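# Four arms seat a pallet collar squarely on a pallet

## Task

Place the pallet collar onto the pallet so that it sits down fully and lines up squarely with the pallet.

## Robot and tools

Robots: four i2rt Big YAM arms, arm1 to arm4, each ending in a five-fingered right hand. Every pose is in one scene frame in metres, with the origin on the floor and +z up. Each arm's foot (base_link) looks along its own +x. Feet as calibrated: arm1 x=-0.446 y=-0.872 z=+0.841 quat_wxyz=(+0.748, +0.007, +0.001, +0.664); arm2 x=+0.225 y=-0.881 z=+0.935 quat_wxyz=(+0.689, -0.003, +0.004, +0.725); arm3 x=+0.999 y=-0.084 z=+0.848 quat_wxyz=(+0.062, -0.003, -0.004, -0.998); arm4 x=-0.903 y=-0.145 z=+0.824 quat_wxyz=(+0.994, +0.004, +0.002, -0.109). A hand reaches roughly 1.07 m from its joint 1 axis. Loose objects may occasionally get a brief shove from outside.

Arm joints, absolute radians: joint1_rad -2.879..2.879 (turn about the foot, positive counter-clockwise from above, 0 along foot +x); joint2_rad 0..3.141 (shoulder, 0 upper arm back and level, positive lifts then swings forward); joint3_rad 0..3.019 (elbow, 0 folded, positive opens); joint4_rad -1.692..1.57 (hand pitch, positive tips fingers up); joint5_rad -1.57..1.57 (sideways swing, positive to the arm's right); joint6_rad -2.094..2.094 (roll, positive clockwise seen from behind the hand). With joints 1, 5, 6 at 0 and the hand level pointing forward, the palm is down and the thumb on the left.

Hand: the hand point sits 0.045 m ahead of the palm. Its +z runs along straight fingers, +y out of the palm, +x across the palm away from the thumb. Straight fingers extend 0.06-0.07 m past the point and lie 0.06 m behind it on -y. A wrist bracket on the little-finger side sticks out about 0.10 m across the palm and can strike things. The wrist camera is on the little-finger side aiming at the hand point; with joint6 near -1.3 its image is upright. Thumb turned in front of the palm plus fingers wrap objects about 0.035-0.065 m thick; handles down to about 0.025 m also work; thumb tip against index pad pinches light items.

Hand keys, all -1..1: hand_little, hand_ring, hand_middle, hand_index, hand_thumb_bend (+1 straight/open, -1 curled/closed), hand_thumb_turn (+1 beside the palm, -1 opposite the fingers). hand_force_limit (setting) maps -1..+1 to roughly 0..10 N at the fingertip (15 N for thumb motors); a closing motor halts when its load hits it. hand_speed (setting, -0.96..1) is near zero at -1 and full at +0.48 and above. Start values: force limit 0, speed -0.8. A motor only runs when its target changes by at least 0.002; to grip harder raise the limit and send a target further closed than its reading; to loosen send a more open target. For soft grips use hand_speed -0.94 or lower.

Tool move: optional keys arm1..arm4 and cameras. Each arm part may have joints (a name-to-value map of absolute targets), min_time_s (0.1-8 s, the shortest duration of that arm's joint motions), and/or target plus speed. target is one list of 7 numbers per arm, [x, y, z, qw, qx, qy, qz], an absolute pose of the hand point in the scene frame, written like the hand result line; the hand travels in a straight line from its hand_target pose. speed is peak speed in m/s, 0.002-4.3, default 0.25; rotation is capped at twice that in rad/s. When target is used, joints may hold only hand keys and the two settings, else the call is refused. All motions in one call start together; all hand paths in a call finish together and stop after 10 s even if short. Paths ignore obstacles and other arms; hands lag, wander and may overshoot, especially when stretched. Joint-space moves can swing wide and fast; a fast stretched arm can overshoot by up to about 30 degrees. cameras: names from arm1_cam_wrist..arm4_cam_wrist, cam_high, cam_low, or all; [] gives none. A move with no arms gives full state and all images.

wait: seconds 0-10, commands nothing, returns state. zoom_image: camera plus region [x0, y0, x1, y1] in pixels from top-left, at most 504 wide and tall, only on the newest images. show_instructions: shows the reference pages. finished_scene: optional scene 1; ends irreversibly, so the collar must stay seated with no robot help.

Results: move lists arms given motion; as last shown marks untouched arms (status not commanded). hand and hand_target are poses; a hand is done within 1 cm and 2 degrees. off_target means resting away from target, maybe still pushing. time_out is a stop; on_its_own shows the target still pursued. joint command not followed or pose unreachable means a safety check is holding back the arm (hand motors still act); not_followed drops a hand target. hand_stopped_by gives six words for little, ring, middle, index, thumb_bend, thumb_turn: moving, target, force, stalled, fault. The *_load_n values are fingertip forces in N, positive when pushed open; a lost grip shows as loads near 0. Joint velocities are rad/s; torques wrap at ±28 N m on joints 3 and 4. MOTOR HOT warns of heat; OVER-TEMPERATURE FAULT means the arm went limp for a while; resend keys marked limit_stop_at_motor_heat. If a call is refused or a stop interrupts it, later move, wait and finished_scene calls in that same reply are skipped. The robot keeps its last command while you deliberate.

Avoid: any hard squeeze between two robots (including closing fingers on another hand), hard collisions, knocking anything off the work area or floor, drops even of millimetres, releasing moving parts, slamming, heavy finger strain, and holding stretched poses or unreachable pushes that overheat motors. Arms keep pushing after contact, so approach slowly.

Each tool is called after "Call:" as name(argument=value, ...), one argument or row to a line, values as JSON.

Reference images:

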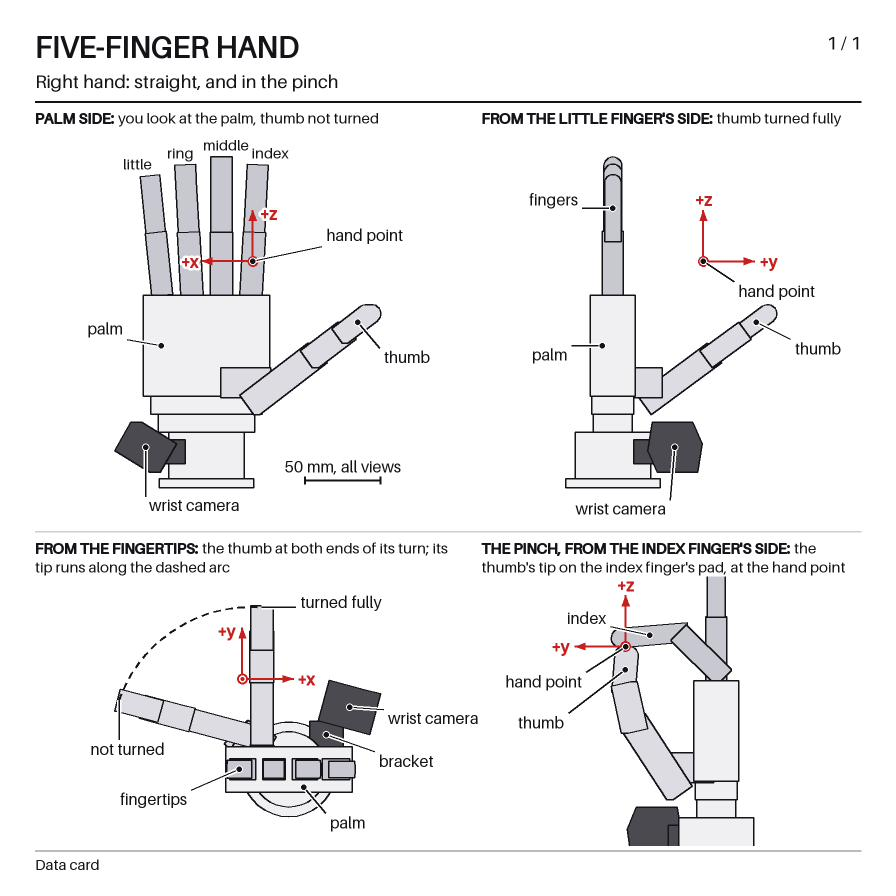

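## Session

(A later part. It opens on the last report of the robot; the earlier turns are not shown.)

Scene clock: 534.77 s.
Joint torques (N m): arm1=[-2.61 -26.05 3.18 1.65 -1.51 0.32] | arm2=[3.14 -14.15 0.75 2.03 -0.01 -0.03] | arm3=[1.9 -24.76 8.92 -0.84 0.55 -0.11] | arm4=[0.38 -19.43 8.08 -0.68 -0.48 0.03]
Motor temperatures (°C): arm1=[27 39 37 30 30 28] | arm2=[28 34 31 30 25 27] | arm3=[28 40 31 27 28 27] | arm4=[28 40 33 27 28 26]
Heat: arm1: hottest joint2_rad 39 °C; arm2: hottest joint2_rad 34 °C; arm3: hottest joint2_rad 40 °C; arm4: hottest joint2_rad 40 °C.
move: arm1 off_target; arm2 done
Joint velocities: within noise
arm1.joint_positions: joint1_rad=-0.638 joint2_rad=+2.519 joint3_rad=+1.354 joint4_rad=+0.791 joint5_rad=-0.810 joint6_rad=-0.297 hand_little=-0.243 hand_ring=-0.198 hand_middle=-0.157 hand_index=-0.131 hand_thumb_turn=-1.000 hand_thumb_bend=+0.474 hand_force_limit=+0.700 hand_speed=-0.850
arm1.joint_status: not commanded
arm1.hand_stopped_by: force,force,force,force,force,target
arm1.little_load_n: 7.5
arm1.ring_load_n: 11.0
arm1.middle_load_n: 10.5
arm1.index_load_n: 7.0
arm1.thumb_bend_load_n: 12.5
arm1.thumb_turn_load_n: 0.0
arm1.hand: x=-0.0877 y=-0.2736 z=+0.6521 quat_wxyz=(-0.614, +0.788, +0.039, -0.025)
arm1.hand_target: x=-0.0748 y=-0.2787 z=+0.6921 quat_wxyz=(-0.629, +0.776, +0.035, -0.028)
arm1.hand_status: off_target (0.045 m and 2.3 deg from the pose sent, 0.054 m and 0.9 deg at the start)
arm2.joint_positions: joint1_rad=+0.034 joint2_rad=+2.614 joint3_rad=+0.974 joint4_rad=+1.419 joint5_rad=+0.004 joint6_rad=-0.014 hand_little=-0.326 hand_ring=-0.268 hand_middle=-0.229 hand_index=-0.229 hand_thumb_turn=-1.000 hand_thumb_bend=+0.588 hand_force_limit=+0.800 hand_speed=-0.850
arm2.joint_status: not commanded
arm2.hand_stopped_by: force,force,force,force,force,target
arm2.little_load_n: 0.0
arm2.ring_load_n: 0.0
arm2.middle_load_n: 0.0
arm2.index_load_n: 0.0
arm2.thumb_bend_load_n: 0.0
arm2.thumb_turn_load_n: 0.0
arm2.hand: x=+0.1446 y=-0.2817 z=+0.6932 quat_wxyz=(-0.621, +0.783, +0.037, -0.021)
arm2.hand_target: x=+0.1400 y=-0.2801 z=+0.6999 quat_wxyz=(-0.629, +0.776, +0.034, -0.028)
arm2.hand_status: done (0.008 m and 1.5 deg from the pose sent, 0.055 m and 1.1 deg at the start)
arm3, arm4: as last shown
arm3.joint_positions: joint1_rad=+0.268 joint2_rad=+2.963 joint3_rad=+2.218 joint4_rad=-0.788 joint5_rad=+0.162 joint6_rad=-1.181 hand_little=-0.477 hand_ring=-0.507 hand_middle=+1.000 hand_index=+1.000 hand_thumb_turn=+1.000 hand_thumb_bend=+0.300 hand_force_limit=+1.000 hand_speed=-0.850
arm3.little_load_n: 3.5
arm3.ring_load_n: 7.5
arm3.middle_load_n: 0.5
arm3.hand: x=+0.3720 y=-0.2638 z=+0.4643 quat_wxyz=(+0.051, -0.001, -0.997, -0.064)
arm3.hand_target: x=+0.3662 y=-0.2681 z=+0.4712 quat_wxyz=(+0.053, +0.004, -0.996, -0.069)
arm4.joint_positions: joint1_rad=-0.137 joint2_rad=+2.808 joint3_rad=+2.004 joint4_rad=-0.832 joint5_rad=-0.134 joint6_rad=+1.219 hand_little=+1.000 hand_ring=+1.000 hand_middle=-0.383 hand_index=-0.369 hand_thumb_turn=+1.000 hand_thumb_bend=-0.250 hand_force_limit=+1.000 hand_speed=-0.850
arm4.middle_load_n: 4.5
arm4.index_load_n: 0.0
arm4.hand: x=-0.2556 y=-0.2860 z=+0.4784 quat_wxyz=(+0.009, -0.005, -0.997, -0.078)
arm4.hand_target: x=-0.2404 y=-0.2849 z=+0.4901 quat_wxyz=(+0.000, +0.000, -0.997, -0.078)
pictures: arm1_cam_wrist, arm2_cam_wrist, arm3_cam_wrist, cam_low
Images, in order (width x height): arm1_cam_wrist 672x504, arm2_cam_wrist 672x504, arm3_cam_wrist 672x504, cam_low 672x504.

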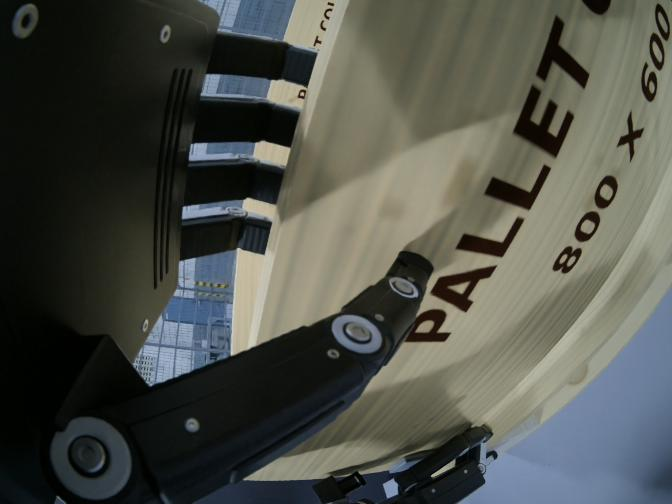

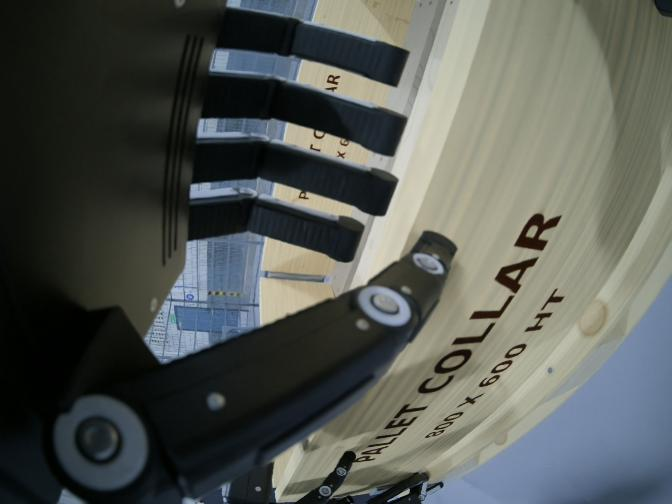

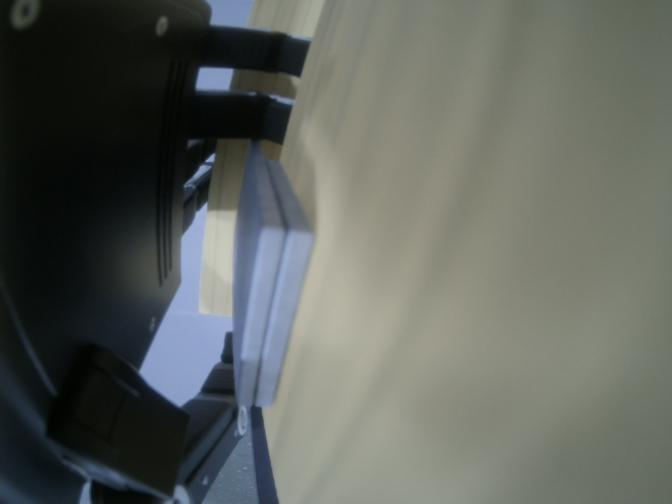

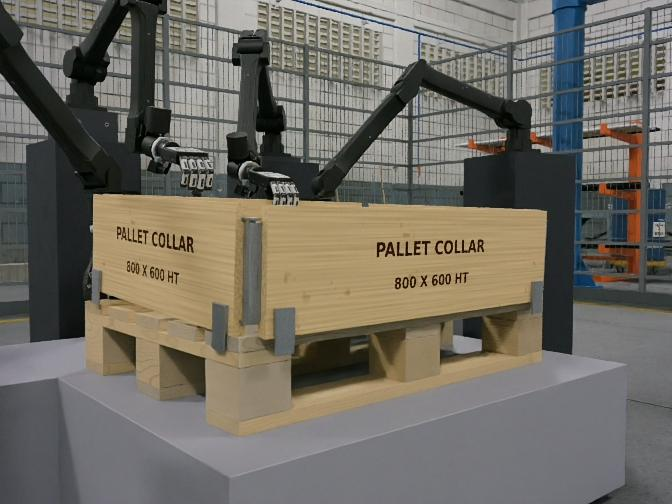

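Call:
move(
  arm1={"target":[-0.080,-0.278,0.655,0.629,-0.776,-0.034,0.028],"speed":0.06},
  arm2={"target":[0.140,-0.300,0.730,0.629,-0.776,-0.034,0.028],"speed":0.1,"joints":{"hand_speed":0.0,"hand_little":0.35,"hand_ring":0.35,"hand_middle":0.35,"hand_index":0.35,"hand_thumb_bend":0.9}},
  arm4={"target":[-0.240,-0.290,0.490,0,0,0.9969,0.0785],"speed":0.05,"joints":{"hand_speed":-0.6,"hand_index":0.0,"hand_middle":0.0}},
  arm3={"target":[0.366,-0.272,0.471,-0.0522,-0.0036,0.9962,0.0697],"speed":0.05,"joints":{"hand_speed":-0.6,"hand_ring":0.0,"hand_little":0.0}},
)

Call:
move(
  arm1={"target":[-0.080,-0.285,0.690,0.629,-0.776,-0.034,0.028],"speed":0.08,"joints":{"hand_speed":0.0,"hand_little":0.35,"hand_ring":0.35,"hand_middle":0.35,"hand_index":0.35,"hand_thumb_bend":0.9}},
  arm4={"target":[-0.240,-0.390,0.500,0,0,0.9969,0.0785],"speed":0.12},
  arm3={"target":[0.368,-0.350,0.480,-0.0522,-0.0036,0.9962,0.0697],"speed":0.1},
)

Call:
move(
  arm4={"target":[-0.480,-0.330,0.720,0,0,0.9969,0.0785],"speed":0.3},
)

Call:
move(
  arm4={"target":[-0.520,0.120,0.660,0,0,0.9969,0.0785],"speed":0.3},
  cameras=["arm4_cam_wrist","cam_low","cam_high","arm3_cam_wrist"],
)

Scene clock: 536.63 s.
Joint torques (N m): arm1=[-1.44 -19.78 6.08 2.52 -1 0.27] | arm2=[3.43 -13.57 0.43 2.17 0.12 0] | arm3=[2.32 -24.47 8.99 -0.4 0.23 -0.12] | arm4=[-0.21 -18.84 8.1 -0.36 -0.26 0]
Motor temperatures (°C): arm1=[27 39 37 30 30 28] | arm2=[28 34 31 30 25 27] | arm3=[28 39 31 27 28 27] | arm4=[28 40 33 27 28 26]
Heat: arm1: hottest joint2_rad 39 °C; arm2: hottest joint2_rad 34 °C; arm3: hottest joint2_rad 39 °C; arm4: hottest joint2_rad 40 °C.
move: arm1 off_target; arm2 off_target; arm3 done; arm4 off_target
Joint velocities: arm1=[within noise] | arm2=[-0.044 -0.005 -0.007 -0.007 -0.007 -0.022] | arm3=[within noise] | arm4=[within noise]
arm1.joint_positions: joint1_rad=-0.639 joint2_rad=+2.529 joint3_rad=+1.353 joint4_rad=+0.819 joint5_rad=-0.817 joint6_rad=-0.287 hand_little=-0.243 hand_ring=-0.198 hand_middle=-0.157 hand_index=-0.131 hand_thumb_turn=-1.000 hand_thumb_bend=+0.474 hand_force_limit=+0.700 hand_speed=-0.850
arm1.joint_status: not commanded
arm1.hand_stopped_by: force,force,force,force,force,target
arm1.little_load_n: 5.0
arm1.ring_load_n: 9.5
arm1.middle_load_n: 9.0
arm1.index_load_n: 6.0
arm1.thumb_bend_load_n: 12.5
arm1.thumb_turn_load_n: 0.5
arm1.hand: x=-0.0888 y=-0.2739 z=+0.6508 quat_wxyz=(-0.620, +0.783, +0.041, -0.026)
arm1.hand_target: x=-0.0800 y=-0.2782 z=+0.6548 quat_wxyz=(-0.629, +0.777, +0.034, -0.028)
arm1.hand_status: off_target (0.011 m and 1.6 deg from the pose sent, 0.009 m and 2.2 deg at the start)
arm2.joint_positions: joint1_rad=+0.034 joint2_rad=+2.542 joint3_rad=+0.874 joint4_rad=+1.438 joint5_rad=+0.004 joint6_rad=-0.014 hand_little=+0.350 hand_ring=+0.350 hand_middle=+0.350 hand_index=+0.350 hand_thumb_turn=-1.000 hand_thumb_bend=+0.900 hand_force_limit=+0.800 hand_speed=+0.000
arm2.joint_status: all done
arm2.hand_stopped_by: target,target,target,target,target,target
arm2.little_load_n: 0.0
arm2.ring_load_n: -0.5
arm2.middle_load_n: 0.0
arm2.index_load_n: 0.0
arm2.thumb_bend_load_n: 0.0
arm2.thumb_turn_load_n: 0.0
arm2.hand: x=+0.1465 y=-0.3041 z=+0.7172 quat_wxyz=(-0.617, +0.786, +0.037, -0.021)
arm2.hand_target: x=+0.1401 y=-0.3002 z=+0.7297 quat_wxyz=(-0.629, +0.776, +0.034, -0.028)
arm2.hand_status: off_target (0.015 m and 2.0 deg from the pose sent, 0.041 m and 1.4 deg at the start)
arm3.joint_positions: joint1_rad=+0.269 joint2_rad=+2.959 joint3_rad=+2.231 joint4_rad=-0.810 joint5_rad=+0.172 joint6_rad=-1.178 hand_little=+0.000 hand_ring=+0.000 hand_middle=+1.000 hand_index=+1.000 hand_thumb_turn=+1.000 hand_thumb_bend=+0.300 hand_force_limit=+1.000 hand_speed=-0.600
arm3.joint_status: all done
arm3.hand_stopped_by: target,target,target,target,target,target
arm3.little_load_n: 0.0
arm3.ring_load_n: 0.0
arm3.middle_load_n: 0.0
arm3.index_load_n: 0.0
arm3.thumb_bend_load_n: 0.0
arm3.thumb_turn_load_n: 0.0
arm3.hand: x=+0.3682 y=-0.2637 z=+0.4721 quat_wxyz=(+0.051, -0.002, -0.996, -0.069)
arm3.hand_target: x=+0.3663 y=-0.2719 z=+0.4710 quat_wxyz=(+0.052, +0.004, -0.996, -0.070)
arm3.hand_status: done (0.009 m and 0.6 deg from the pose sent, 0.012 m and 0.8 deg at the start)
arm4.joint_positions: joint1_rad=-0.137 joint2_rad=+2.804 joint3_rad=+2.015 joint4_rad=-0.847 joint5_rad=-0.140 joint6_rad=+1.214 hand_little=+1.000 hand_ring=+1.000 hand_middle=+0.000 hand_index=+0.000 hand_thumb_turn=+1.000 hand_thumb_bend=-0.250 hand_force_limit=+1.000 hand_speed=-0.600
arm4.joint_status: all done
arm4.hand_stopped_by: target,target,target,target,target,target
arm4.little_load_n: 0.0
arm4.ring_load_n: 0.0
arm4.middle_load_n: 0.0
arm4.index_load_n: 0.0
arm4.thumb_bend_load_n: -0.5
arm4.thumb_turn_load_n: 0.0
arm4.hand: x=-0.2514 y=-0.2860 z=+0.4846 quat_wxyz=(+0.008, -0.002, -0.997, -0.081)
arm4.hand_target: x=-0.2403 y=-0.2898 z=+0.4902 quat_wxyz=(+0.000, +0.000, -0.997, -0.078)
arm4.hand_status: off_target (0.013 m and 1.0 deg from the pose sent, 0.020 m and 1.2 deg at the start)
pictures: none

Scene clock: 538.37 s.
Joint torques (N m): arm1=[-1.03 -20.01 4.96 1.29 -0.36 0.03] | arm2=[3.25 -13.86 0.35 2.11 0.14 -0.03] | arm3=[1.85 -23.41 10.15 -0.24 0.28 -0.05] | arm4=[-0.21 -19.31 9.42 -0.36 -0.21 -0.08]
Motor temperatures (°C): arm1=[27 39 37 30 30 28] | arm2=[28 34 31 30 25 27] | arm3=[28 39 31 27 28 27] | arm4=[28 40 33 27 28 26]
Heat: arm1: hottest joint2_rad 39 °C; arm2: hottest joint2_rad 34 °C; arm3: hottest joint2_rad 39 °C; arm4: hottest joint2_rad 40 °C.
move: arm1 done; arm3 off_target; arm4 done
Joint velocities: within noise
arm1.joint_positions: joint1_rad=-0.656 joint2_rad=+2.455 joint3_rad=+1.310 joint4_rad=+0.827 joint5_rad=-0.841 joint6_rad=-0.267 hand_little=+0.350 hand_ring=+0.350 hand_middle=+0.350 hand_index=+0.350 hand_thumb_turn=-1.000 hand_thumb_bend=+0.900 hand_force_limit=+0.700 hand_speed=+0.000
arm1.joint_status: all done
arm1.hand_stopped_by: target,target,target,target,target,target
arm1.little_load_n: 0.0
arm1.ring_load_n: 0.0
arm1.middle_load_n: 0.0
arm1.index_load_n: 0.0
arm1.thumb_bend_load_n: 0.0
arm1.thumb_turn_load_n: 0.0
arm1.hand: x=-0.0812 y=-0.2787 z=+0.6892 quat_wxyz=(-0.632, +0.773, +0.042, -0.024)
arm1.hand_target: x=-0.0800 y=-0.2849 z=+0.6901 quat_wxyz=(-0.629, +0.776, +0.034, -0.028)
arm1.hand_status: done (0.007 m and 1.2 deg from the pose sent, 0.042 m and 1.6 deg at the start)
arm2: as last shown
arm2.ring_load_n: 0.0
arm2.middle_load_n: -0.5
arm2.index_load_n: -0.5
arm3.joint_positions: joint1_rad=+0.373 joint2_rad=+3.045 joint3_rad=+2.489 joint4_rad=-0.986 joint5_rad=+0.174 joint6_rad=-1.087 hand_little=+0.000 hand_ring=+0.000 hand_middle=+1.000 hand_index=+1.000 hand_thumb_turn=+1.000 hand_thumb_bend=+0.300 hand_force_limit=+1.000 hand_speed=-0.600
arm3.joint_status: not commanded
arm3.hand_stopped_by: target,target,target,target,target,target
arm3.little_load_n: 0.0
arm3.ring_load_n: 0.0
arm3.middle_load_n: 0.0
arm3.index_load_n: 0.0
arm3.thumb_bend_load_n: 0.0
arm3.thumb_turn_load_n: 0.0
arm3.hand: x=+0.3636 y=-0.3480 z=+0.4912 quat_wxyz=(+0.056, +0.005, -0.996, -0.066)
arm3.hand_target: x=+0.3684 y=-0.3498 z=+0.4803 quat_wxyz=(+0.053, +0.004, -0.996, -0.069)
arm3.hand_status: off_target (0.012 m and 0.7 deg from the pose sent, 0.087 m and 0.6 deg at the start)
arm4.joint_positions: joint1_rad=-0.268 joint2_rad=+2.892 joint3_rad=+2.264 joint4_rad=-1.025 joint5_rad=-0.134 joint6_rad=+1.089 hand_little=+1.000 hand_ring=+1.000 hand_middle=+0.000 hand_index=+0.000 hand_thumb_turn=+1.000 hand_thumb_bend=-0.250 hand_force_limit=+1.000 hand_speed=-0.600
arm4.joint_status: not commanded
arm4.hand_stopped_by: target,target,target,target,target,target
arm4.little_load_n: 0.0
arm4.ring_load_n: 0.0
arm4.middle_load_n: 0.0
arm4.index_load_n: 0.0
arm4.thumb_bend_load_n: 0.0
arm4.thumb_turn_load_n: 0.0
arm4.hand: x=-0.2486 y=-0.3855 z=+0.4973 quat_wxyz=(+0.007, -0.006, -0.997, -0.082)
arm4.hand_target: x=-0.2403 y=-0.3898 z=+0.5002 quat_wxyz=(+0.000, +0.000, -0.997, -0.078)
arm4.hand_status: done (0.010 m and 1.1 deg from the pose sent, 0.106 m and 1.0 deg at the start)
pictures: none

Scene clock: 540.23 s.
Joint torques (N m): arm1=[-1.38 -20.25 4.92 1.37 -0.43 0.02] | arm2=[3.37 -14.1 0.35 2.14 0.17 0.01] | arm3=[1.96 -23.41 10.26 -0.34 0.26 -0.06] | arm4=[-0.67 -12.86 5.18 -0.03 -0.2 -0.07]
Motor temperatures (°C): arm1=[27 39 37 30 30 28] | arm2=[28 34 31 30 25 27] | arm3=[28 39 31 27 28 27] | arm4=[28 39 33 27 28 26]
Heat: arm1: hottest joint2_rad 39 °C; arm2: hottest joint2_rad 34 °C; arm3: hottest joint2_rad 39 °C; arm4: hottest joint2_rad 39 °C.
move: arm4 done
Joint velocities: within noise
arm1, arm2, arm3: as last shown
arm1.index_load_n: -0.5
arm2.middle_load_n: 0.0
arm2.index_load_n: 0.0
arm3.joint_positions: joint1_rad=+0.373 joint2_rad=+3.045 joint3_rad=+2.490 joint4_rad=-0.986 joint5_rad=+0.174 joint6_rad=-1.087 hand_little=+0.000 hand_ring=+0.000 hand_middle=+1.000 hand_index=+1.000 hand_thumb_turn=+1.000 hand_thumb_bend=+0.300 hand_force_limit=+1.000 hand_speed=-0.600
arm3.hand: x=+0.3632 y=-0.3483 z=+0.4916 quat_wxyz=(+0.057, +0.005, -0.996, -0.066)
arm3.hand_target: x=+0.3683 y=-0.3498 z=+0.4803 quat_wxyz=(+0.053, +0.004, -0.996, -0.069)
arm4.joint_positions: joint1_rad=-0.387 joint2_rad=+1.993 joint3_rad=+1.119 joint4_rad=-0.779 joint5_rad=-0.125 joint6_rad=+0.967 hand_little=+1.000 hand_ring=+1.000 hand_middle=+0.000 hand_index=+0.000 hand_thumb_turn=+1.000 hand_thumb_bend=-0.250 hand_force_limit=+1.000 hand_speed=-0.600
arm4.joint_status: not commanded
arm4.hand_stopped_by: target,target,target,target,target,target
arm4.little_load_n: 0.0
arm4.ring_load_n: 0.0
arm4.middle_load_n: 0.0
arm4.index_load_n: 0.0
arm4.thumb_bend_load_n: 0.0
arm4.thumb_turn_load_n: 0.0
arm4.hand: x=-0.4784 y=-0.3289 z=+0.7200 quat_wxyz=(-0.001, -0.004, -0.997, -0.078)
arm4.hand_target: x=-0.4801 y=-0.3300 z=+0.7199 quat_wxyz=(+0.000, +0.000, -0.997, -0.079)
arm4.hand_status: done (0.002 m and 0.4 deg from the pose sent, 0.326 m and 1.1 deg at the start)
pictures: none

Scene clock: 542.80 s.
Joint torques (N m): arm1=[-1.44 -20.54 5.05 1.35 -0.38 0.09] | arm2=[3.66 -13.98 0.42 2.13 0.14 -0.02] | arm3=[1.85 -23.3 9.95 -0.46 0.31 -0.05] | arm4=[-0.73 -10.05 4.64 0.87 -0.17 0.13]
Motor temperatures (°C): arm1=[27 39 36 30 30 28] | arm2=[28 34 31 30 25 27] | arm3=[28 39 31 27 28 27] | arm4=[28 39 33 27 28 26]
Heat: arm1: hottest joint2_rad 39 °C; arm2: hottest joint2_rad 34 °C; arm3: hottest joint2_rad 39 °C; arm4: hottest joint2_rad 39 °C.
move: arm4 off_target
Joint velocities: within noise
arm1, arm2, arm3: as last shown
arm1.index_load_n: 0.0
arm1.thumb_turn_load_n: 0.5
arm4.joint_positions: joint1_rad=+0.688 joint2_rad=+1.996 joint3_rad=+0.806 joint4_rad=-0.330 joint5_rad=-0.134 joint6_rad=+2.028 hand_little=+1.000 hand_ring=+1.000 hand_middle=+0.000 hand_index=+0.000 hand_thumb_turn=+1.000 hand_thumb_bend=-0.250 hand_force_limit=+1.000 hand_speed=-0.600
arm4.joint_status: not commanded
arm4.hand_stopped_by: target,target,target,target,target,target
arm4.little_load_n: 0.0
arm4.ring_load_n: 0.0
arm4.middle_load_n: 0.0
arm4.index_load_n: 0.0
arm4.thumb_bend_load_n: 0.0
arm4.thumb_turn_load_n: 0.0
arm4.hand: x=-0.5324 y=+0.1176 z=+0.6599 quat_wxyz=(+0.009, +0.007, -0.997, -0.075)
arm4.hand_target: x=-0.5202 y=+0.1199 z=+0.6603 quat_wxyz=(+0.000, +0.000, -0.997, -0.079)
arm4.hand_status: off_target (0.013 m and 1.4 deg from the pose sent, 0.455 m and 0.4 deg at the start)
pictures: arm3_cam_wrist, arm4_cam_wrist, cam_high, cam_low
Images, in order (width x height): arm3_cam_wrist 672x504, arm4_cam_wrist 672x504, cam_high 672x504, cam_low 672x504.

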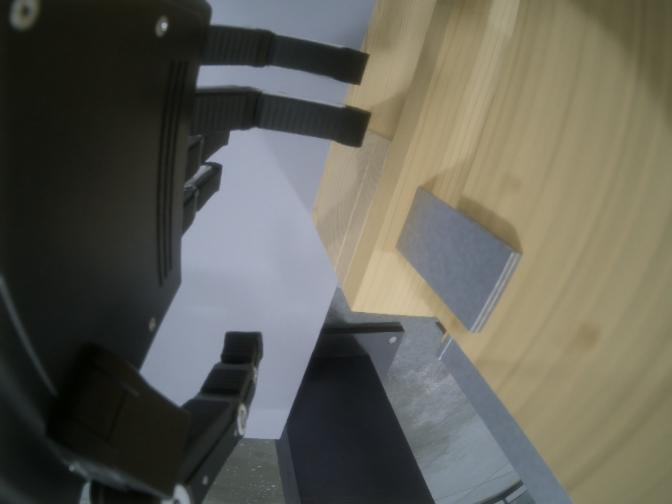

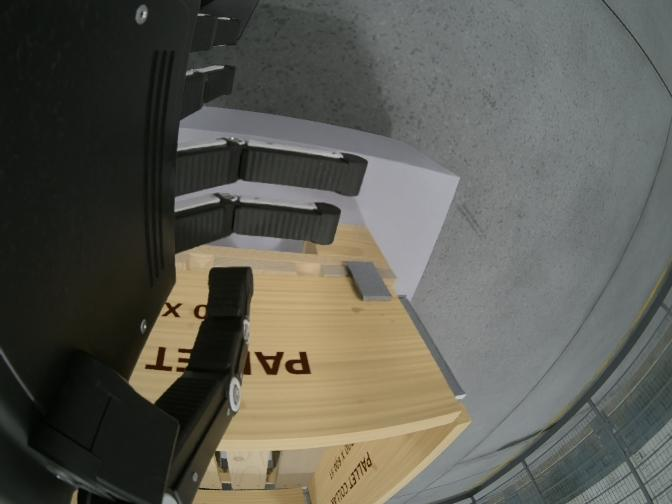

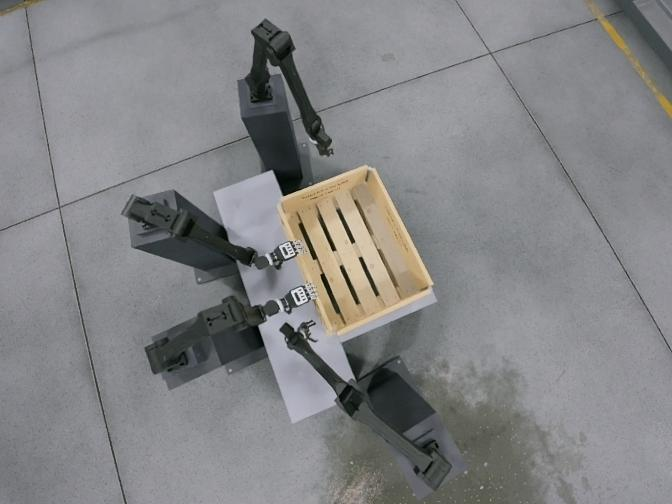

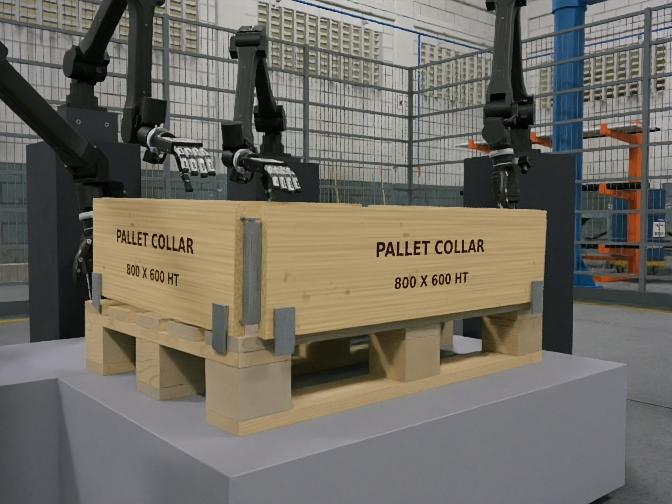

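Call:
zoom_image(
  camera="arm4_cam_wrist",
  region=[280, 200, 480, 350],
)

Call:
zoom_image(
  camera="arm4_cam_wrist",
  region=[170, 400, 370, 504],
)

Call:
move(
  arm4={"target":[-0.520,0.180,0.580,0,0,0.9969,0.0785],"speed":0.2},
  cameras=["arm4_cam_wrist"],
)

Call:
zoom_image(
  camera="arm4_cam_wrist",
  region=[280, 150, 520, 350],
)

Scaled by 2.520 from the camera's image (finer frame: 960x720).

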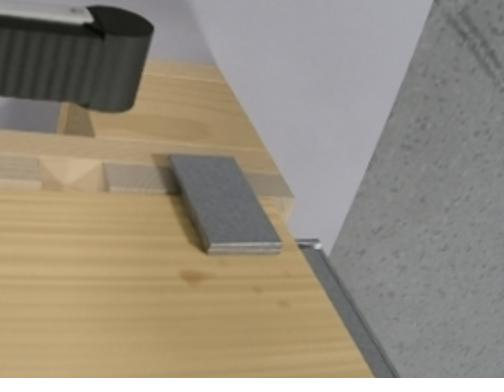

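Scaled by 2.520 from the camera's image (finer frame: 960x720).

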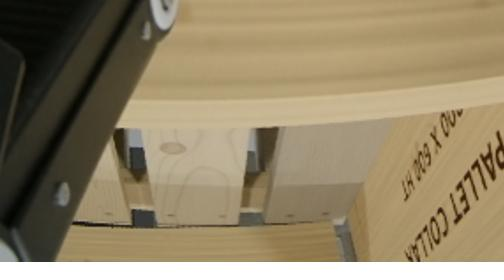

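Scene clock: 544.03 s.
Joint torques (N m): arm1=[-1.08 -19.96 4.96 1.18 -0.4 0.04] | arm2=[3.49 -14.04 0.38 2.19 0.13 -0.02] | arm3=[1.67 -24.47 10.17 -0.43 0.26 -0.04] | arm4=[0.03 -12.45 3.58 0.88 -0.31 0.13]
Motor temperatures (°C): arm1=[27 39 36 30 30 28] | arm2=[28 34 31 30 25 27] | arm3=[28 39 31 27 28 27] | arm4=[28 39 33 27 28 26]
Heat: arm1: hottest joint2_rad 39 °C; arm2: hottest joint2_rad 34 °C; arm3: hottest joint2_rad 39 °C; arm4: hottest joint2_rad 39 °C.
move: arm4 off_target
Joint velocities: within noise
arm1, arm2, arm3: as last shown
arm1.ring_load_n: -0.5
arm1.thumb_turn_load_n: 0.0
arm3.thumb_bend_load_n: -0.5
arm4.joint_positions: joint1_rad=+0.781 joint2_rad=+2.268 joint3_rad=+0.961 joint4_rad=-0.218 joint5_rad=-0.153 joint6_rad=+2.054 hand_little=+1.000 hand_ring=+1.000 hand_middle=+0.000 hand_index=+0.000 hand_thumb_turn=+1.000 hand_thumb_bend=-0.250 hand_force_limit=+1.000 hand_speed=-0.600
arm4.joint_status: not commanded
arm4.hand_stopped_by: target,target,target,target,target,target
arm4.little_load_n: 0.0
arm4.ring_load_n: 0.0
arm4.middle_load_n: 0.0
arm4.index_load_n: 0.0
arm4.thumb_bend_load_n: 0.0
arm4.thumb_turn_load_n: 0.5
arm4.hand: x=-0.5307 y=+0.1718 z=+0.5768 quat_wxyz=(+0.020, +0.041, -0.996, -0.082)
arm4.hand_target: x=-0.5198 y=+0.1795 z=+0.5803 quat_wxyz=(+0.009, +0.038, -0.995, -0.089)
arm4.hand_status: off_target (0.014 m and 5.2 deg from the pose sent, 0.102 m and 1.4 deg at the start; a joint's target at an end of its range on 28 of 32 steps)
Images, in order (width x height): arm4_cam_wrist 672x504.

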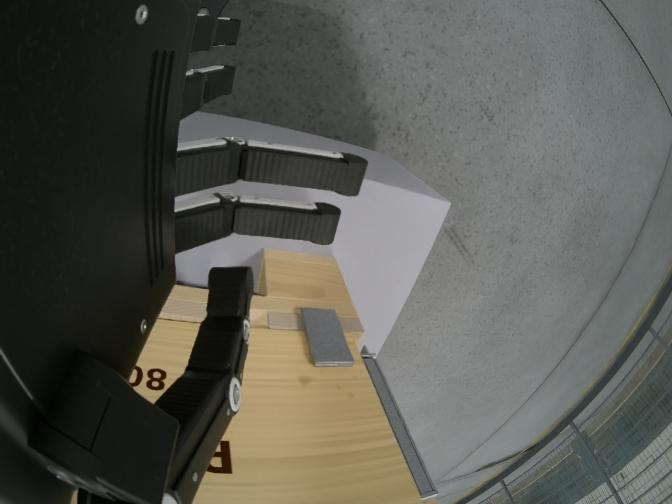

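Scaled by 2.100 from the camera's image (finer frame: 960x720).

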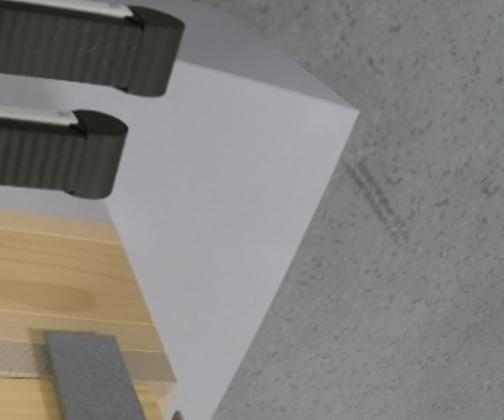

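Call:
move(
  arm4={"target":[-0.480,0.150,0.900,0,0,0.9969,0.0785],"speed":0.35},
)

Call:
move(
  arm4={"target":[-0.300,0.150,0.850,0,0,0.9969,0.0785],"speed":0.3},
  cameras=["arm4_cam_wrist"],
)

Scene clock: 547.33 s.
Joint torques (N m): arm1=[-0.85 -20.84 4.96 1.17 -0.39 0.08] | arm2=[3.37 -14.15 0.38 2.19 0.15 -0.02] | arm3=[1.85 -24.06 9.98 -0.32 0.28 -0.06] | arm4=[-0.79 -9.47 9.47 0.02 -0.18 0.12]
Motor temperatures (°C): arm1=[27 39 36 30 30 28] | arm2=[28 34 31 30 25 27] | arm3=[28 40 32 27 28 27] | arm4=[28 39 33 27 28 26]
Heat: arm1: hottest joint2_rad 39 °C; arm2: hottest joint2_rad 34 °C; arm3: hottest joint2_rad 40 °C; arm4: hottest joint2_rad 39 °C.
move: arm4 off_target
Joint velocities: within noise
arm1, arm2, arm3: as last shown
arm1.little_load_n: -0.5
arm1.ring_load_n: 0.0
arm1.thumb_turn_load_n: 0.5
arm3.thumb_bend_load_n: 0.0
arm4.joint_positions: joint1_rad=+0.714 joint2_rad=+1.585 joint3_rad=+1.087 joint4_rad=-1.009 joint5_rad=-0.132 joint6_rad=+2.055 hand_little=+1.000 hand_ring=+1.000 hand_middle=+0.000 hand_index=+0.000 hand_thumb_turn=+1.000 hand_thumb_bend=-0.250 hand_force_limit=+1.000 hand_speed=-0.600
arm4.joint_status: not commanded
arm4.hand_stopped_by: target,target,target,target,target,target
arm4.little_load_n: 0.0
arm4.ring_load_n: 0.0
arm4.middle_load_n: 0.0
arm4.index_load_n: 0.0
arm4.thumb_bend_load_n: 0.0
arm4.thumb_turn_load_n: 0.0
arm4.hand: x=-0.4905 y=+0.1490 z=+0.8938 quat_wxyz=(+0.004, +0.007, -0.997, -0.077)
arm4.hand_target: x=-0.4802 y=+0.1499 z=+0.9000 quat_wxyz=(+0.000, +0.000, -0.997, -0.079)
arm4.hand_status: off_target (0.012 m and 1.0 deg from the pose sent, 0.328 m and 5.2 deg at the start; a joint's target at an end of its range on 29 of 52 steps)
pictures: none

Scene clock: 548.83 s.
Joint torques (N m): arm1=[-1.2 -20.6 4.97 1.21 -0.42 0.06] | arm2=[3.25 -14.39 0.38 2.17 0.14 -0.03] | arm3=[1.79 -23.59 10.03 -0.58 0.25 -0.01] | arm4=[-0.32 -15.62 10.73 -0.05 -0.32 -0.07]
Motor temperatures (°C): arm1=[27 39 36 30 30 28] | arm2=[28 34 31 30 25 27] | arm3=[28 40 32 27 28 27] | arm4=[28 39 33 27 28 26]
Heat: arm1: hottest joint2_rad 39 °C; arm2: hottest joint2_rad 34 °C; arm3: hottest joint2_rad 40 °C; arm4: hottest joint2_rad 39 °C.
move: arm4 off_target
Joint velocities: within noise
arm1, arm2, arm3: as last shown
arm1.little_load_n: 0.0
arm1.thumb_turn_load_n: 0.0
arm4.joint_positions: joint1_rad=+0.569 joint2_rad=+2.038 joint3_rad=+1.580 joint4_rad=-1.089 joint5_rad=-0.137 joint6_rad=+1.933 hand_little=+1.000 hand_ring=+1.000 hand_middle=+0.000 hand_index=+0.000 hand_thumb_turn=+1.000 hand_thumb_bend=-0.250 hand_force_limit=+1.000 hand_speed=-0.600
arm4.joint_status: not commanded
arm4.hand_stopped_by: target,target,target,target,target,target
arm4.little_load_n: 0.0
arm4.ring_load_n: 0.0
arm4.middle_load_n: 0.0
arm4.index_load_n: 0.0
arm4.thumb_bend_load_n: 0.0
arm4.thumb_turn_load_n: 0.0
arm4.hand: x=-0.3145 y=+0.1445 z=+0.8350 quat_wxyz=(+0.014, -0.006, -0.997, -0.072)
arm4.hand_target: x=-0.3007 y=+0.1496 z=+0.8502 quat_wxyz=(+0.000, +0.000, -0.997, -0.078)
arm4.hand_status: off_target (0.022 m and 1.9 deg from the pose sent, 0.195 m and 1.0 deg at the start)
Images, in order (width x height): arm4_cam_wrist 672x504.

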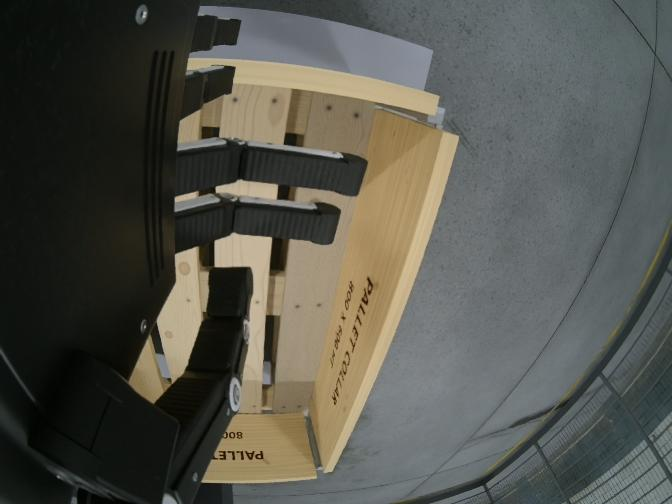

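Call:
zoom_image(
  camera="arm4_cam_wrist",
  region=[260, 60, 480, 280],
)

Call:
zoom_image(
  camera="arm4_cam_wrist",
  region=[200, 280, 400, 490],
)

Scaled by 2.291 from the camera's image (finer frame: 960x720).

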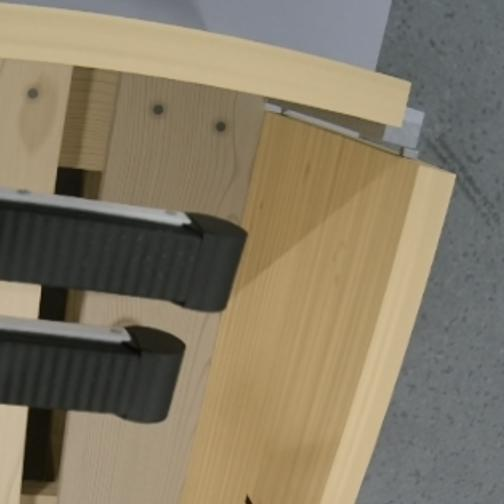

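Scaled by 2.400 from the camera's image (finer frame: 960x720).

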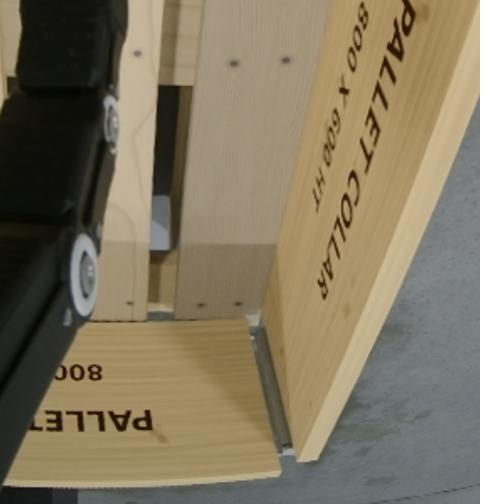

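Call:
move(
  arm4={"joints":{"joint1_rad":0.55,"joint2_rad":1.75,"joint3_rad":1.2,"joint4_rad":-0.6,"joint5_rad":0.0,"joint6_rad":-1.5},"min_time_s":3},
  cameras=["arm4_cam_wrist"],
)

Scene clock: 554.47 s.
Joint torques (N m): arm1=[-1.67 -20.6 4.89 1.16 -0.4 0.05] | arm2=[3.31 -14.1 0.36 2.14 0.12 -0.02] | arm3=[1.85 -23.82 10.22 -0.35 0.25 -0.05] | arm4=[-0.97 -13.86 7.73 1.74 -0.03 -0.1]
Motor temperatures (°C): arm1=[27 39 35 30 29 28] | arm2=[28 34 31 30 25 27] | arm3=[28 40 32 27 28 27] | arm4=[28 38 33 27 28 26]
Heat: arm1: hottest joint2_rad 39 °C; arm2: hottest joint2_rad 34 °C; arm3: hottest joint2_rad 40 °C; arm4: hottest joint2_rad 38 °C.
move: arm4 done
Joint velocities: within noise
arm1, arm2, arm3: as last shown
arm2.middle_load_n: -0.5
arm4.joint_positions: joint1_rad=+0.558 joint2_rad=+1.763 joint3_rad=+1.200 joint4_rad=-0.615 joint5_rad=-0.002 joint6_rad=-1.489 hand_little=+1.000 hand_ring=+1.000 hand_middle=+0.000 hand_index=+0.000 hand_thumb_turn=+1.000 hand_thumb_bend=-0.250 hand_force_limit=+1.000 hand_speed=-0.600
arm4.joint_status: all done
arm4.hand_stopped_by: target,target,target,target,target,target
arm4.little_load_n: 0.0
arm4.ring_load_n: 0.0
arm4.middle_load_n: 0.0
arm4.index_load_n: 0.0
arm4.thumb_bend_load_n: 0.0
arm4.thumb_turn_load_n: 0.0
arm4.hand: x=-0.3614 y=-0.0159 z=+0.8471 quat_wxyz=(-0.046, +0.973, +0.125, +0.189)
arm4.hand_target: x=-0.3547 y=-0.0189 z=+0.8557 quat_wxyz=(-0.046, +0.970, +0.126, +0.204)
arm4.hand_status: not commanded
Images, in order (width x height): arm4_cam_wrist 672x504.

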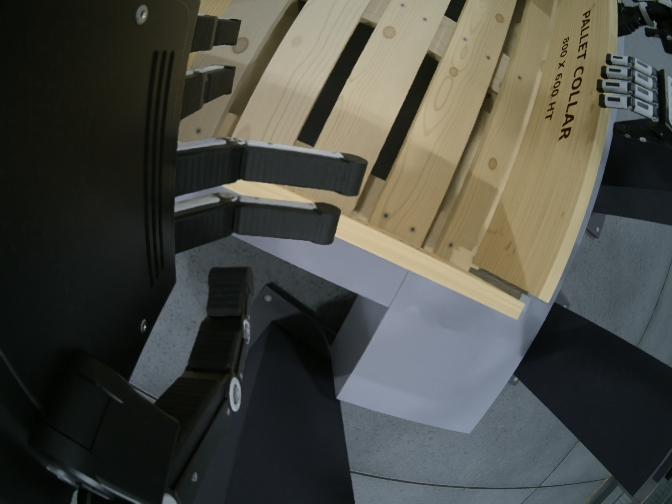

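Call:
move(
  arm4={"target":[-0.520,0.220,0.860,0,0.7071,0,0.7071],"speed":0.35},
)

Call:
move(
  arm4={"target":[-0.500,0.250,0.640,0,0.7071,0,0.7071],"speed":0.3},
  cameras=["arm4_cam_wrist"],
)

Scene clock: 557.60 s.
Joint torques (N m): arm1=[-0.97 -20.78 5.04 1.13 -0.37 0.08] | arm2=[3.19 -13.92 0.32 2.17 0.15 -0.02] | arm3=[0.91 -23.24 10.14 -0.39 0.28 -0.05] | arm4=[-0.56 -11.34 5.65 2.41 -0.17 -0.11]
Motor temperatures (°C): arm1=[27 39 35 30 29 28] | arm2=[28 34 31 30 25 27] | arm3=[28 40 32 27 28 27] | arm4=[28 38 33 27 28 26]
Heat: arm1: hottest joint2_rad 39 °C; arm2: hottest joint2_rad 34 °C; arm3: hottest joint2_rad 40 °C; arm4: hottest joint2_rad 38 °C.
move: arm4 done
Joint velocities: within noise
arm1, arm3: as last shown
arm1.middle_load_n: 0.5
arm2.joint_positions: joint1_rad=+0.034 joint2_rad=+2.542 joint3_rad=+0.874 joint4_rad=+1.438 joint5_rad=+0.004 joint6_rad=-0.014 hand_little=+0.350 hand_ring=+0.350 hand_middle=+0.350 hand_index=+0.350 hand_thumb_turn=-1.000 hand_thumb_bend=+0.900 hand_force_limit=+0.800 hand_speed=+0.000
arm2.joint_status: not commanded
arm2.hand_stopped_by: target,target,target,target,target,target
arm2.little_load_n: 0.0
arm2.ring_load_n: 0.0
arm2.middle_load_n: 0.0
arm2.index_load_n: 0.0
arm2.thumb_bend_load_n: 0.0
arm2.thumb_turn_load_n: 0.0
arm2.hand: x=+0.1465 y=-0.3041 z=+0.7172 quat_wxyz=(-0.617, +0.786, +0.037, -0.021)
arm2.hand_target: x=+0.1401 y=-0.3002 z=+0.7297 quat_wxyz=(-0.629, +0.776, +0.034, -0.028)
arm2.hand_status: not commanded
arm4.joint_positions: joint1_rad=+1.378 joint2_rad=+2.080 joint3_rad=+0.820 joint4_rad=+1.233 joint5_rad=+1.157 joint6_rad=-1.575 hand_little=+1.000 hand_ring=+1.000 hand_middle=+0.000 hand_index=+0.000 hand_thumb_turn=+1.000 hand_thumb_bend=-0.250 hand_force_limit=+1.000 hand_speed=-0.600
arm4.joint_status: not commanded
arm4.hand_stopped_by: target,target,target,target,target,target
arm4.little_load_n: 0.0
arm4.ring_load_n: 0.0
arm4.middle_load_n: 0.0
arm4.index_load_n: 0.0
arm4.thumb_bend_load_n: 0.0
arm4.thumb_turn_load_n: 0.0
arm4.hand: x=-0.5254 y=+0.2120 z=+0.8567 quat_wxyz=(+0.007, +0.712, +0.008, +0.702)
arm4.hand_target: x=-0.5201 y=+0.2198 z=+0.8602 quat_wxyz=(+0.000, +0.707, +0.000, +0.707)
arm4.hand_status: done (0.010 m and 1.4 deg from the pose sent, 0.285 m and 69.5 deg at the start)
pictures: none

Scene clock: 559.20 s.
Joint torques (N m): arm1=[-0.5 -20.72 4.9 1.33 -0.41 0.08] | arm2=[3.43 -13.98 0.49 2.14 0.16 -0.01] | arm3=[2.08 -24 9.99 -0.49 0.24 -0.03] | arm4=[-0.91 -15.21 2.69 2.43 -0.15 -0.12]
Motor temperatures (°C): arm1=[27 39 35 30 29 28] | arm2=[28 34 31 30 25 27] | arm3=[28 40 32 27 28 27] | arm4=[28 38 33 27 28 26]
Heat: arm1: hottest joint2_rad 39 °C; arm2: hottest joint2_rad 34 °C; arm3: hottest joint2_rad 40 °C; arm4: hottest joint2_rad 38 °C.
move: arm4 done
Joint velocities: within noise
arm1.joint_positions: joint1_rad=-0.656 joint2_rad=+2.455 joint3_rad=+1.310 joint4_rad=+0.827 joint5_rad=-0.841 joint6_rad=-0.267 hand_little=+0.350 hand_ring=+0.350 hand_middle=+0.350 hand_index=+0.350 hand_thumb_turn=-1.000 hand_thumb_bend=+0.900 hand_force_limit=+0.700 hand_speed=+0.000
arm1.joint_status: not commanded
arm1.hand_stopped_by: target,target,target,target,target,target
arm1.little_load_n: 0.0
arm1.ring_load_n: 0.0
arm1.middle_load_n: 0.0
arm1.index_load_n: 0.0
arm1.thumb_bend_load_n: 0.0
arm1.thumb_turn_load_n: 0.0
arm1.hand: x=-0.0812 y=-0.2787 z=+0.6892 quat_wxyz=(-0.632, +0.773, +0.042, -0.024)
arm1.hand_target: x=-0.0800 y=-0.2849 z=+0.6901 quat_wxyz=(-0.629, +0.776, +0.034, -0.028)
arm1.hand_status: not commanded
arm2: as last shown
arm3.joint_positions: joint1_rad=+0.373 joint2_rad=+3.045 joint3_rad=+2.490 joint4_rad=-0.986 joint5_rad=+0.174 joint6_rad=-1.087 hand_little=+0.000 hand_ring=+0.000 hand_middle=+1.000 hand_index=+1.000 hand_thumb_turn=+1.000 hand_thumb_bend=+0.300 hand_force_limit=+1.000 hand_speed=-0.600
arm3.joint_status: not commanded
arm3.hand_stopped_by: target,target,target,target,target,target
arm3.little_load_n: 0.0
arm3.ring_load_n: 0.0
arm3.middle_load_n: 0.5
arm3.index_load_n: 0.0
arm3.thumb_bend_load_n: -0.5
arm3.thumb_turn_load_n: 0.0
arm3.hand: x=+0.3632 y=-0.3483 z=+0.4916 quat_wxyz=(+0.057, +0.005, -0.996, -0.066)
arm3.hand_target: x=+0.3683 y=-0.3498 z=+0.4803 quat_wxyz=(+0.053, +0.004, -0.996, -0.069)
arm3.hand_status: not commanded
arm4.joint_positions: joint1_rad=+1.366 joint2_rad=+2.724 joint3_rad=+1.216 joint4_rad=+1.480 joint5_rad=+1.141 joint6_rad=-1.576 hand_little=+1.000 hand_ring=+1.000 hand_middle=+0.000 hand_index=+0.000 hand_thumb_turn=+1.000 hand_thumb_bend=-0.250 hand_force_limit=+1.000 hand_speed=-0.600
arm4.joint_status: not commanded
arm4.hand_stopped_by: target,target,target,target,target,target
arm4.little_load_n: 0.0
arm4.ring_load_n: 0.0
arm4.middle_load_n: 0.0
arm4.index_load_n: 0.0
arm4.thumb_bend_load_n: 0.0
arm4.thumb_turn_load_n: 0.0
arm4.hand: x=-0.5061 y=+0.2458 z=+0.6330 quat_wxyz=(+0.006, +0.712, +0.010, +0.702)
arm4.hand_target: x=-0.5000 y=+0.2498 z=+0.6401 quat_wxyz=(+0.000, +0.707, +0.000, +0.707)
arm4.hand_status: done (0.010 m and 1.6 deg from the pose sent, 0.221 m and 1.4 deg at the start)
Images, in order (width x height): arm4_cam_wrist 672x504.

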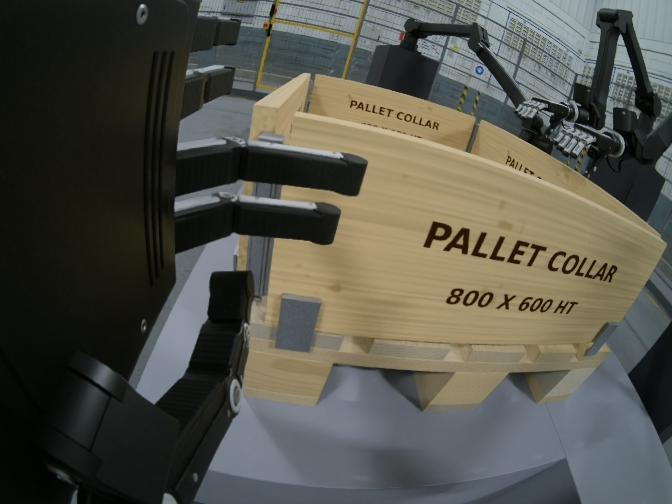

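Call:
zoom_image(
  camera="arm4_cam_wrist",
  region=[220, 250, 460, 410],
)

Call:
zoom_image(
  camera="arm4_cam_wrist",
  region=[460, 250, 672, 410],
)

Scaled by 2.100 from the camera's image (finer frame: 960x720).

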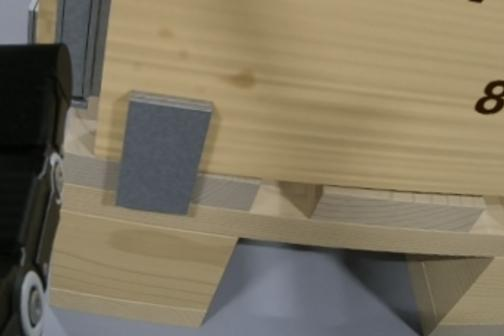

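Scaled by 2.377 from the camera's image (finer frame: 960x720).

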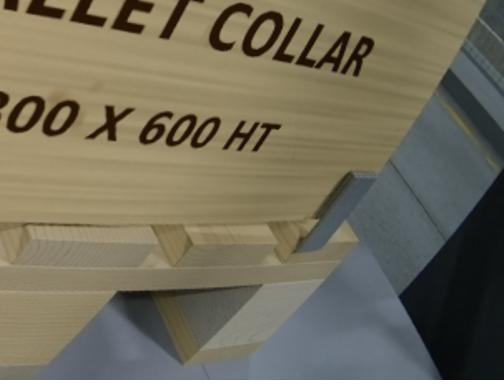

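Call:
move(
  arm4={"target":[-0.480,0.360,0.600,0,0.7071,0,0.7071],"speed":0.25},
  cameras=["arm4_cam_wrist"],
)

Call:
zoom_image(
  camera="arm4_cam_wrist",
  region=[300, 200, 540, 400],
)

Scene clock: 560.83 s.
Joint torques (N m): arm1=[-0.21 -20.84 5 1.21 -0.36 0.04] | arm2=[3.25 -14.15 0.38 2.15 0.15 0] | arm3=[1.49 -23 10.07 -0.31 0.22 -0.06] | arm4=[-0.26 -16.67 5.74 1.22 -0.06 -0.11]
Motor temperatures (°C): arm1=[27 39 35 30 29 28] | arm2=[28 34 31 30 25 27] | arm3=[28 40 32 27 28 27] | arm4=[28 38 33 27 28 26]
Heat: arm1: hottest joint2_rad 39 °C; arm2: hottest joint2_rad 34 °C; arm3: hottest joint2_rad 40 °C; arm4: hottest joint2_rad 38 °C.
move: arm4 done
Joint velocities: within noise
arm1, arm2, arm3: as last shown
arm2.thumb_turn_load_n: 0.5
arm3.middle_load_n: 0.0
arm3.thumb_bend_load_n: 0.0
arm4.joint_positions: joint1_rad=+1.405 joint2_rad=+2.874 joint3_rad=+1.630 joint4_rad=+1.243 joint5_rad=+1.183 joint6_rad=-1.577 hand_little=+1.000 hand_ring=+1.000 hand_middle=+0.000 hand_index=+0.000 hand_thumb_turn=+1.000 hand_thumb_bend=-0.250 hand_force_limit=+1.000 hand_speed=-0.600
arm4.joint_status: not commanded
arm4.hand_stopped_by: target,target,target,target,target,target
arm4.little_load_n: 0.0
arm4.ring_load_n: 0.0
arm4.middle_load_n: 0.0
arm4.index_load_n: 0.0
arm4.thumb_bend_load_n: 0.0
arm4.thumb_turn_load_n: 0.0
arm4.hand: x=-0.4827 y=+0.3542 z=+0.5996 quat_wxyz=(-0.001, +0.708, +0.000, +0.706)
arm4.hand_target: x=-0.4800 y=+0.3598 z=+0.6001 quat_wxyz=(+0.000, +0.707, +0.000, +0.707)
arm4.hand_status: done (0.006 m and 0.2 deg from the pose sent, 0.122 m and 1.6 deg at the start)
Images, in order (width x height): arm4_cam_wrist 672x504.

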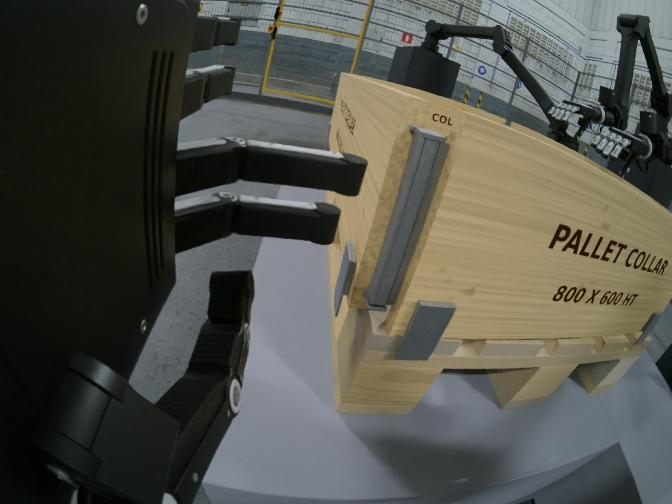

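Scaled by 2.100 from the camera's image (finer frame: 960x720).

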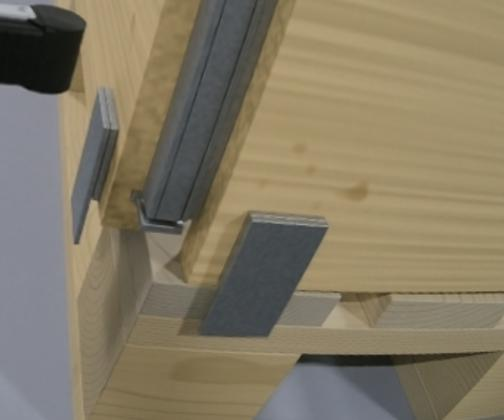

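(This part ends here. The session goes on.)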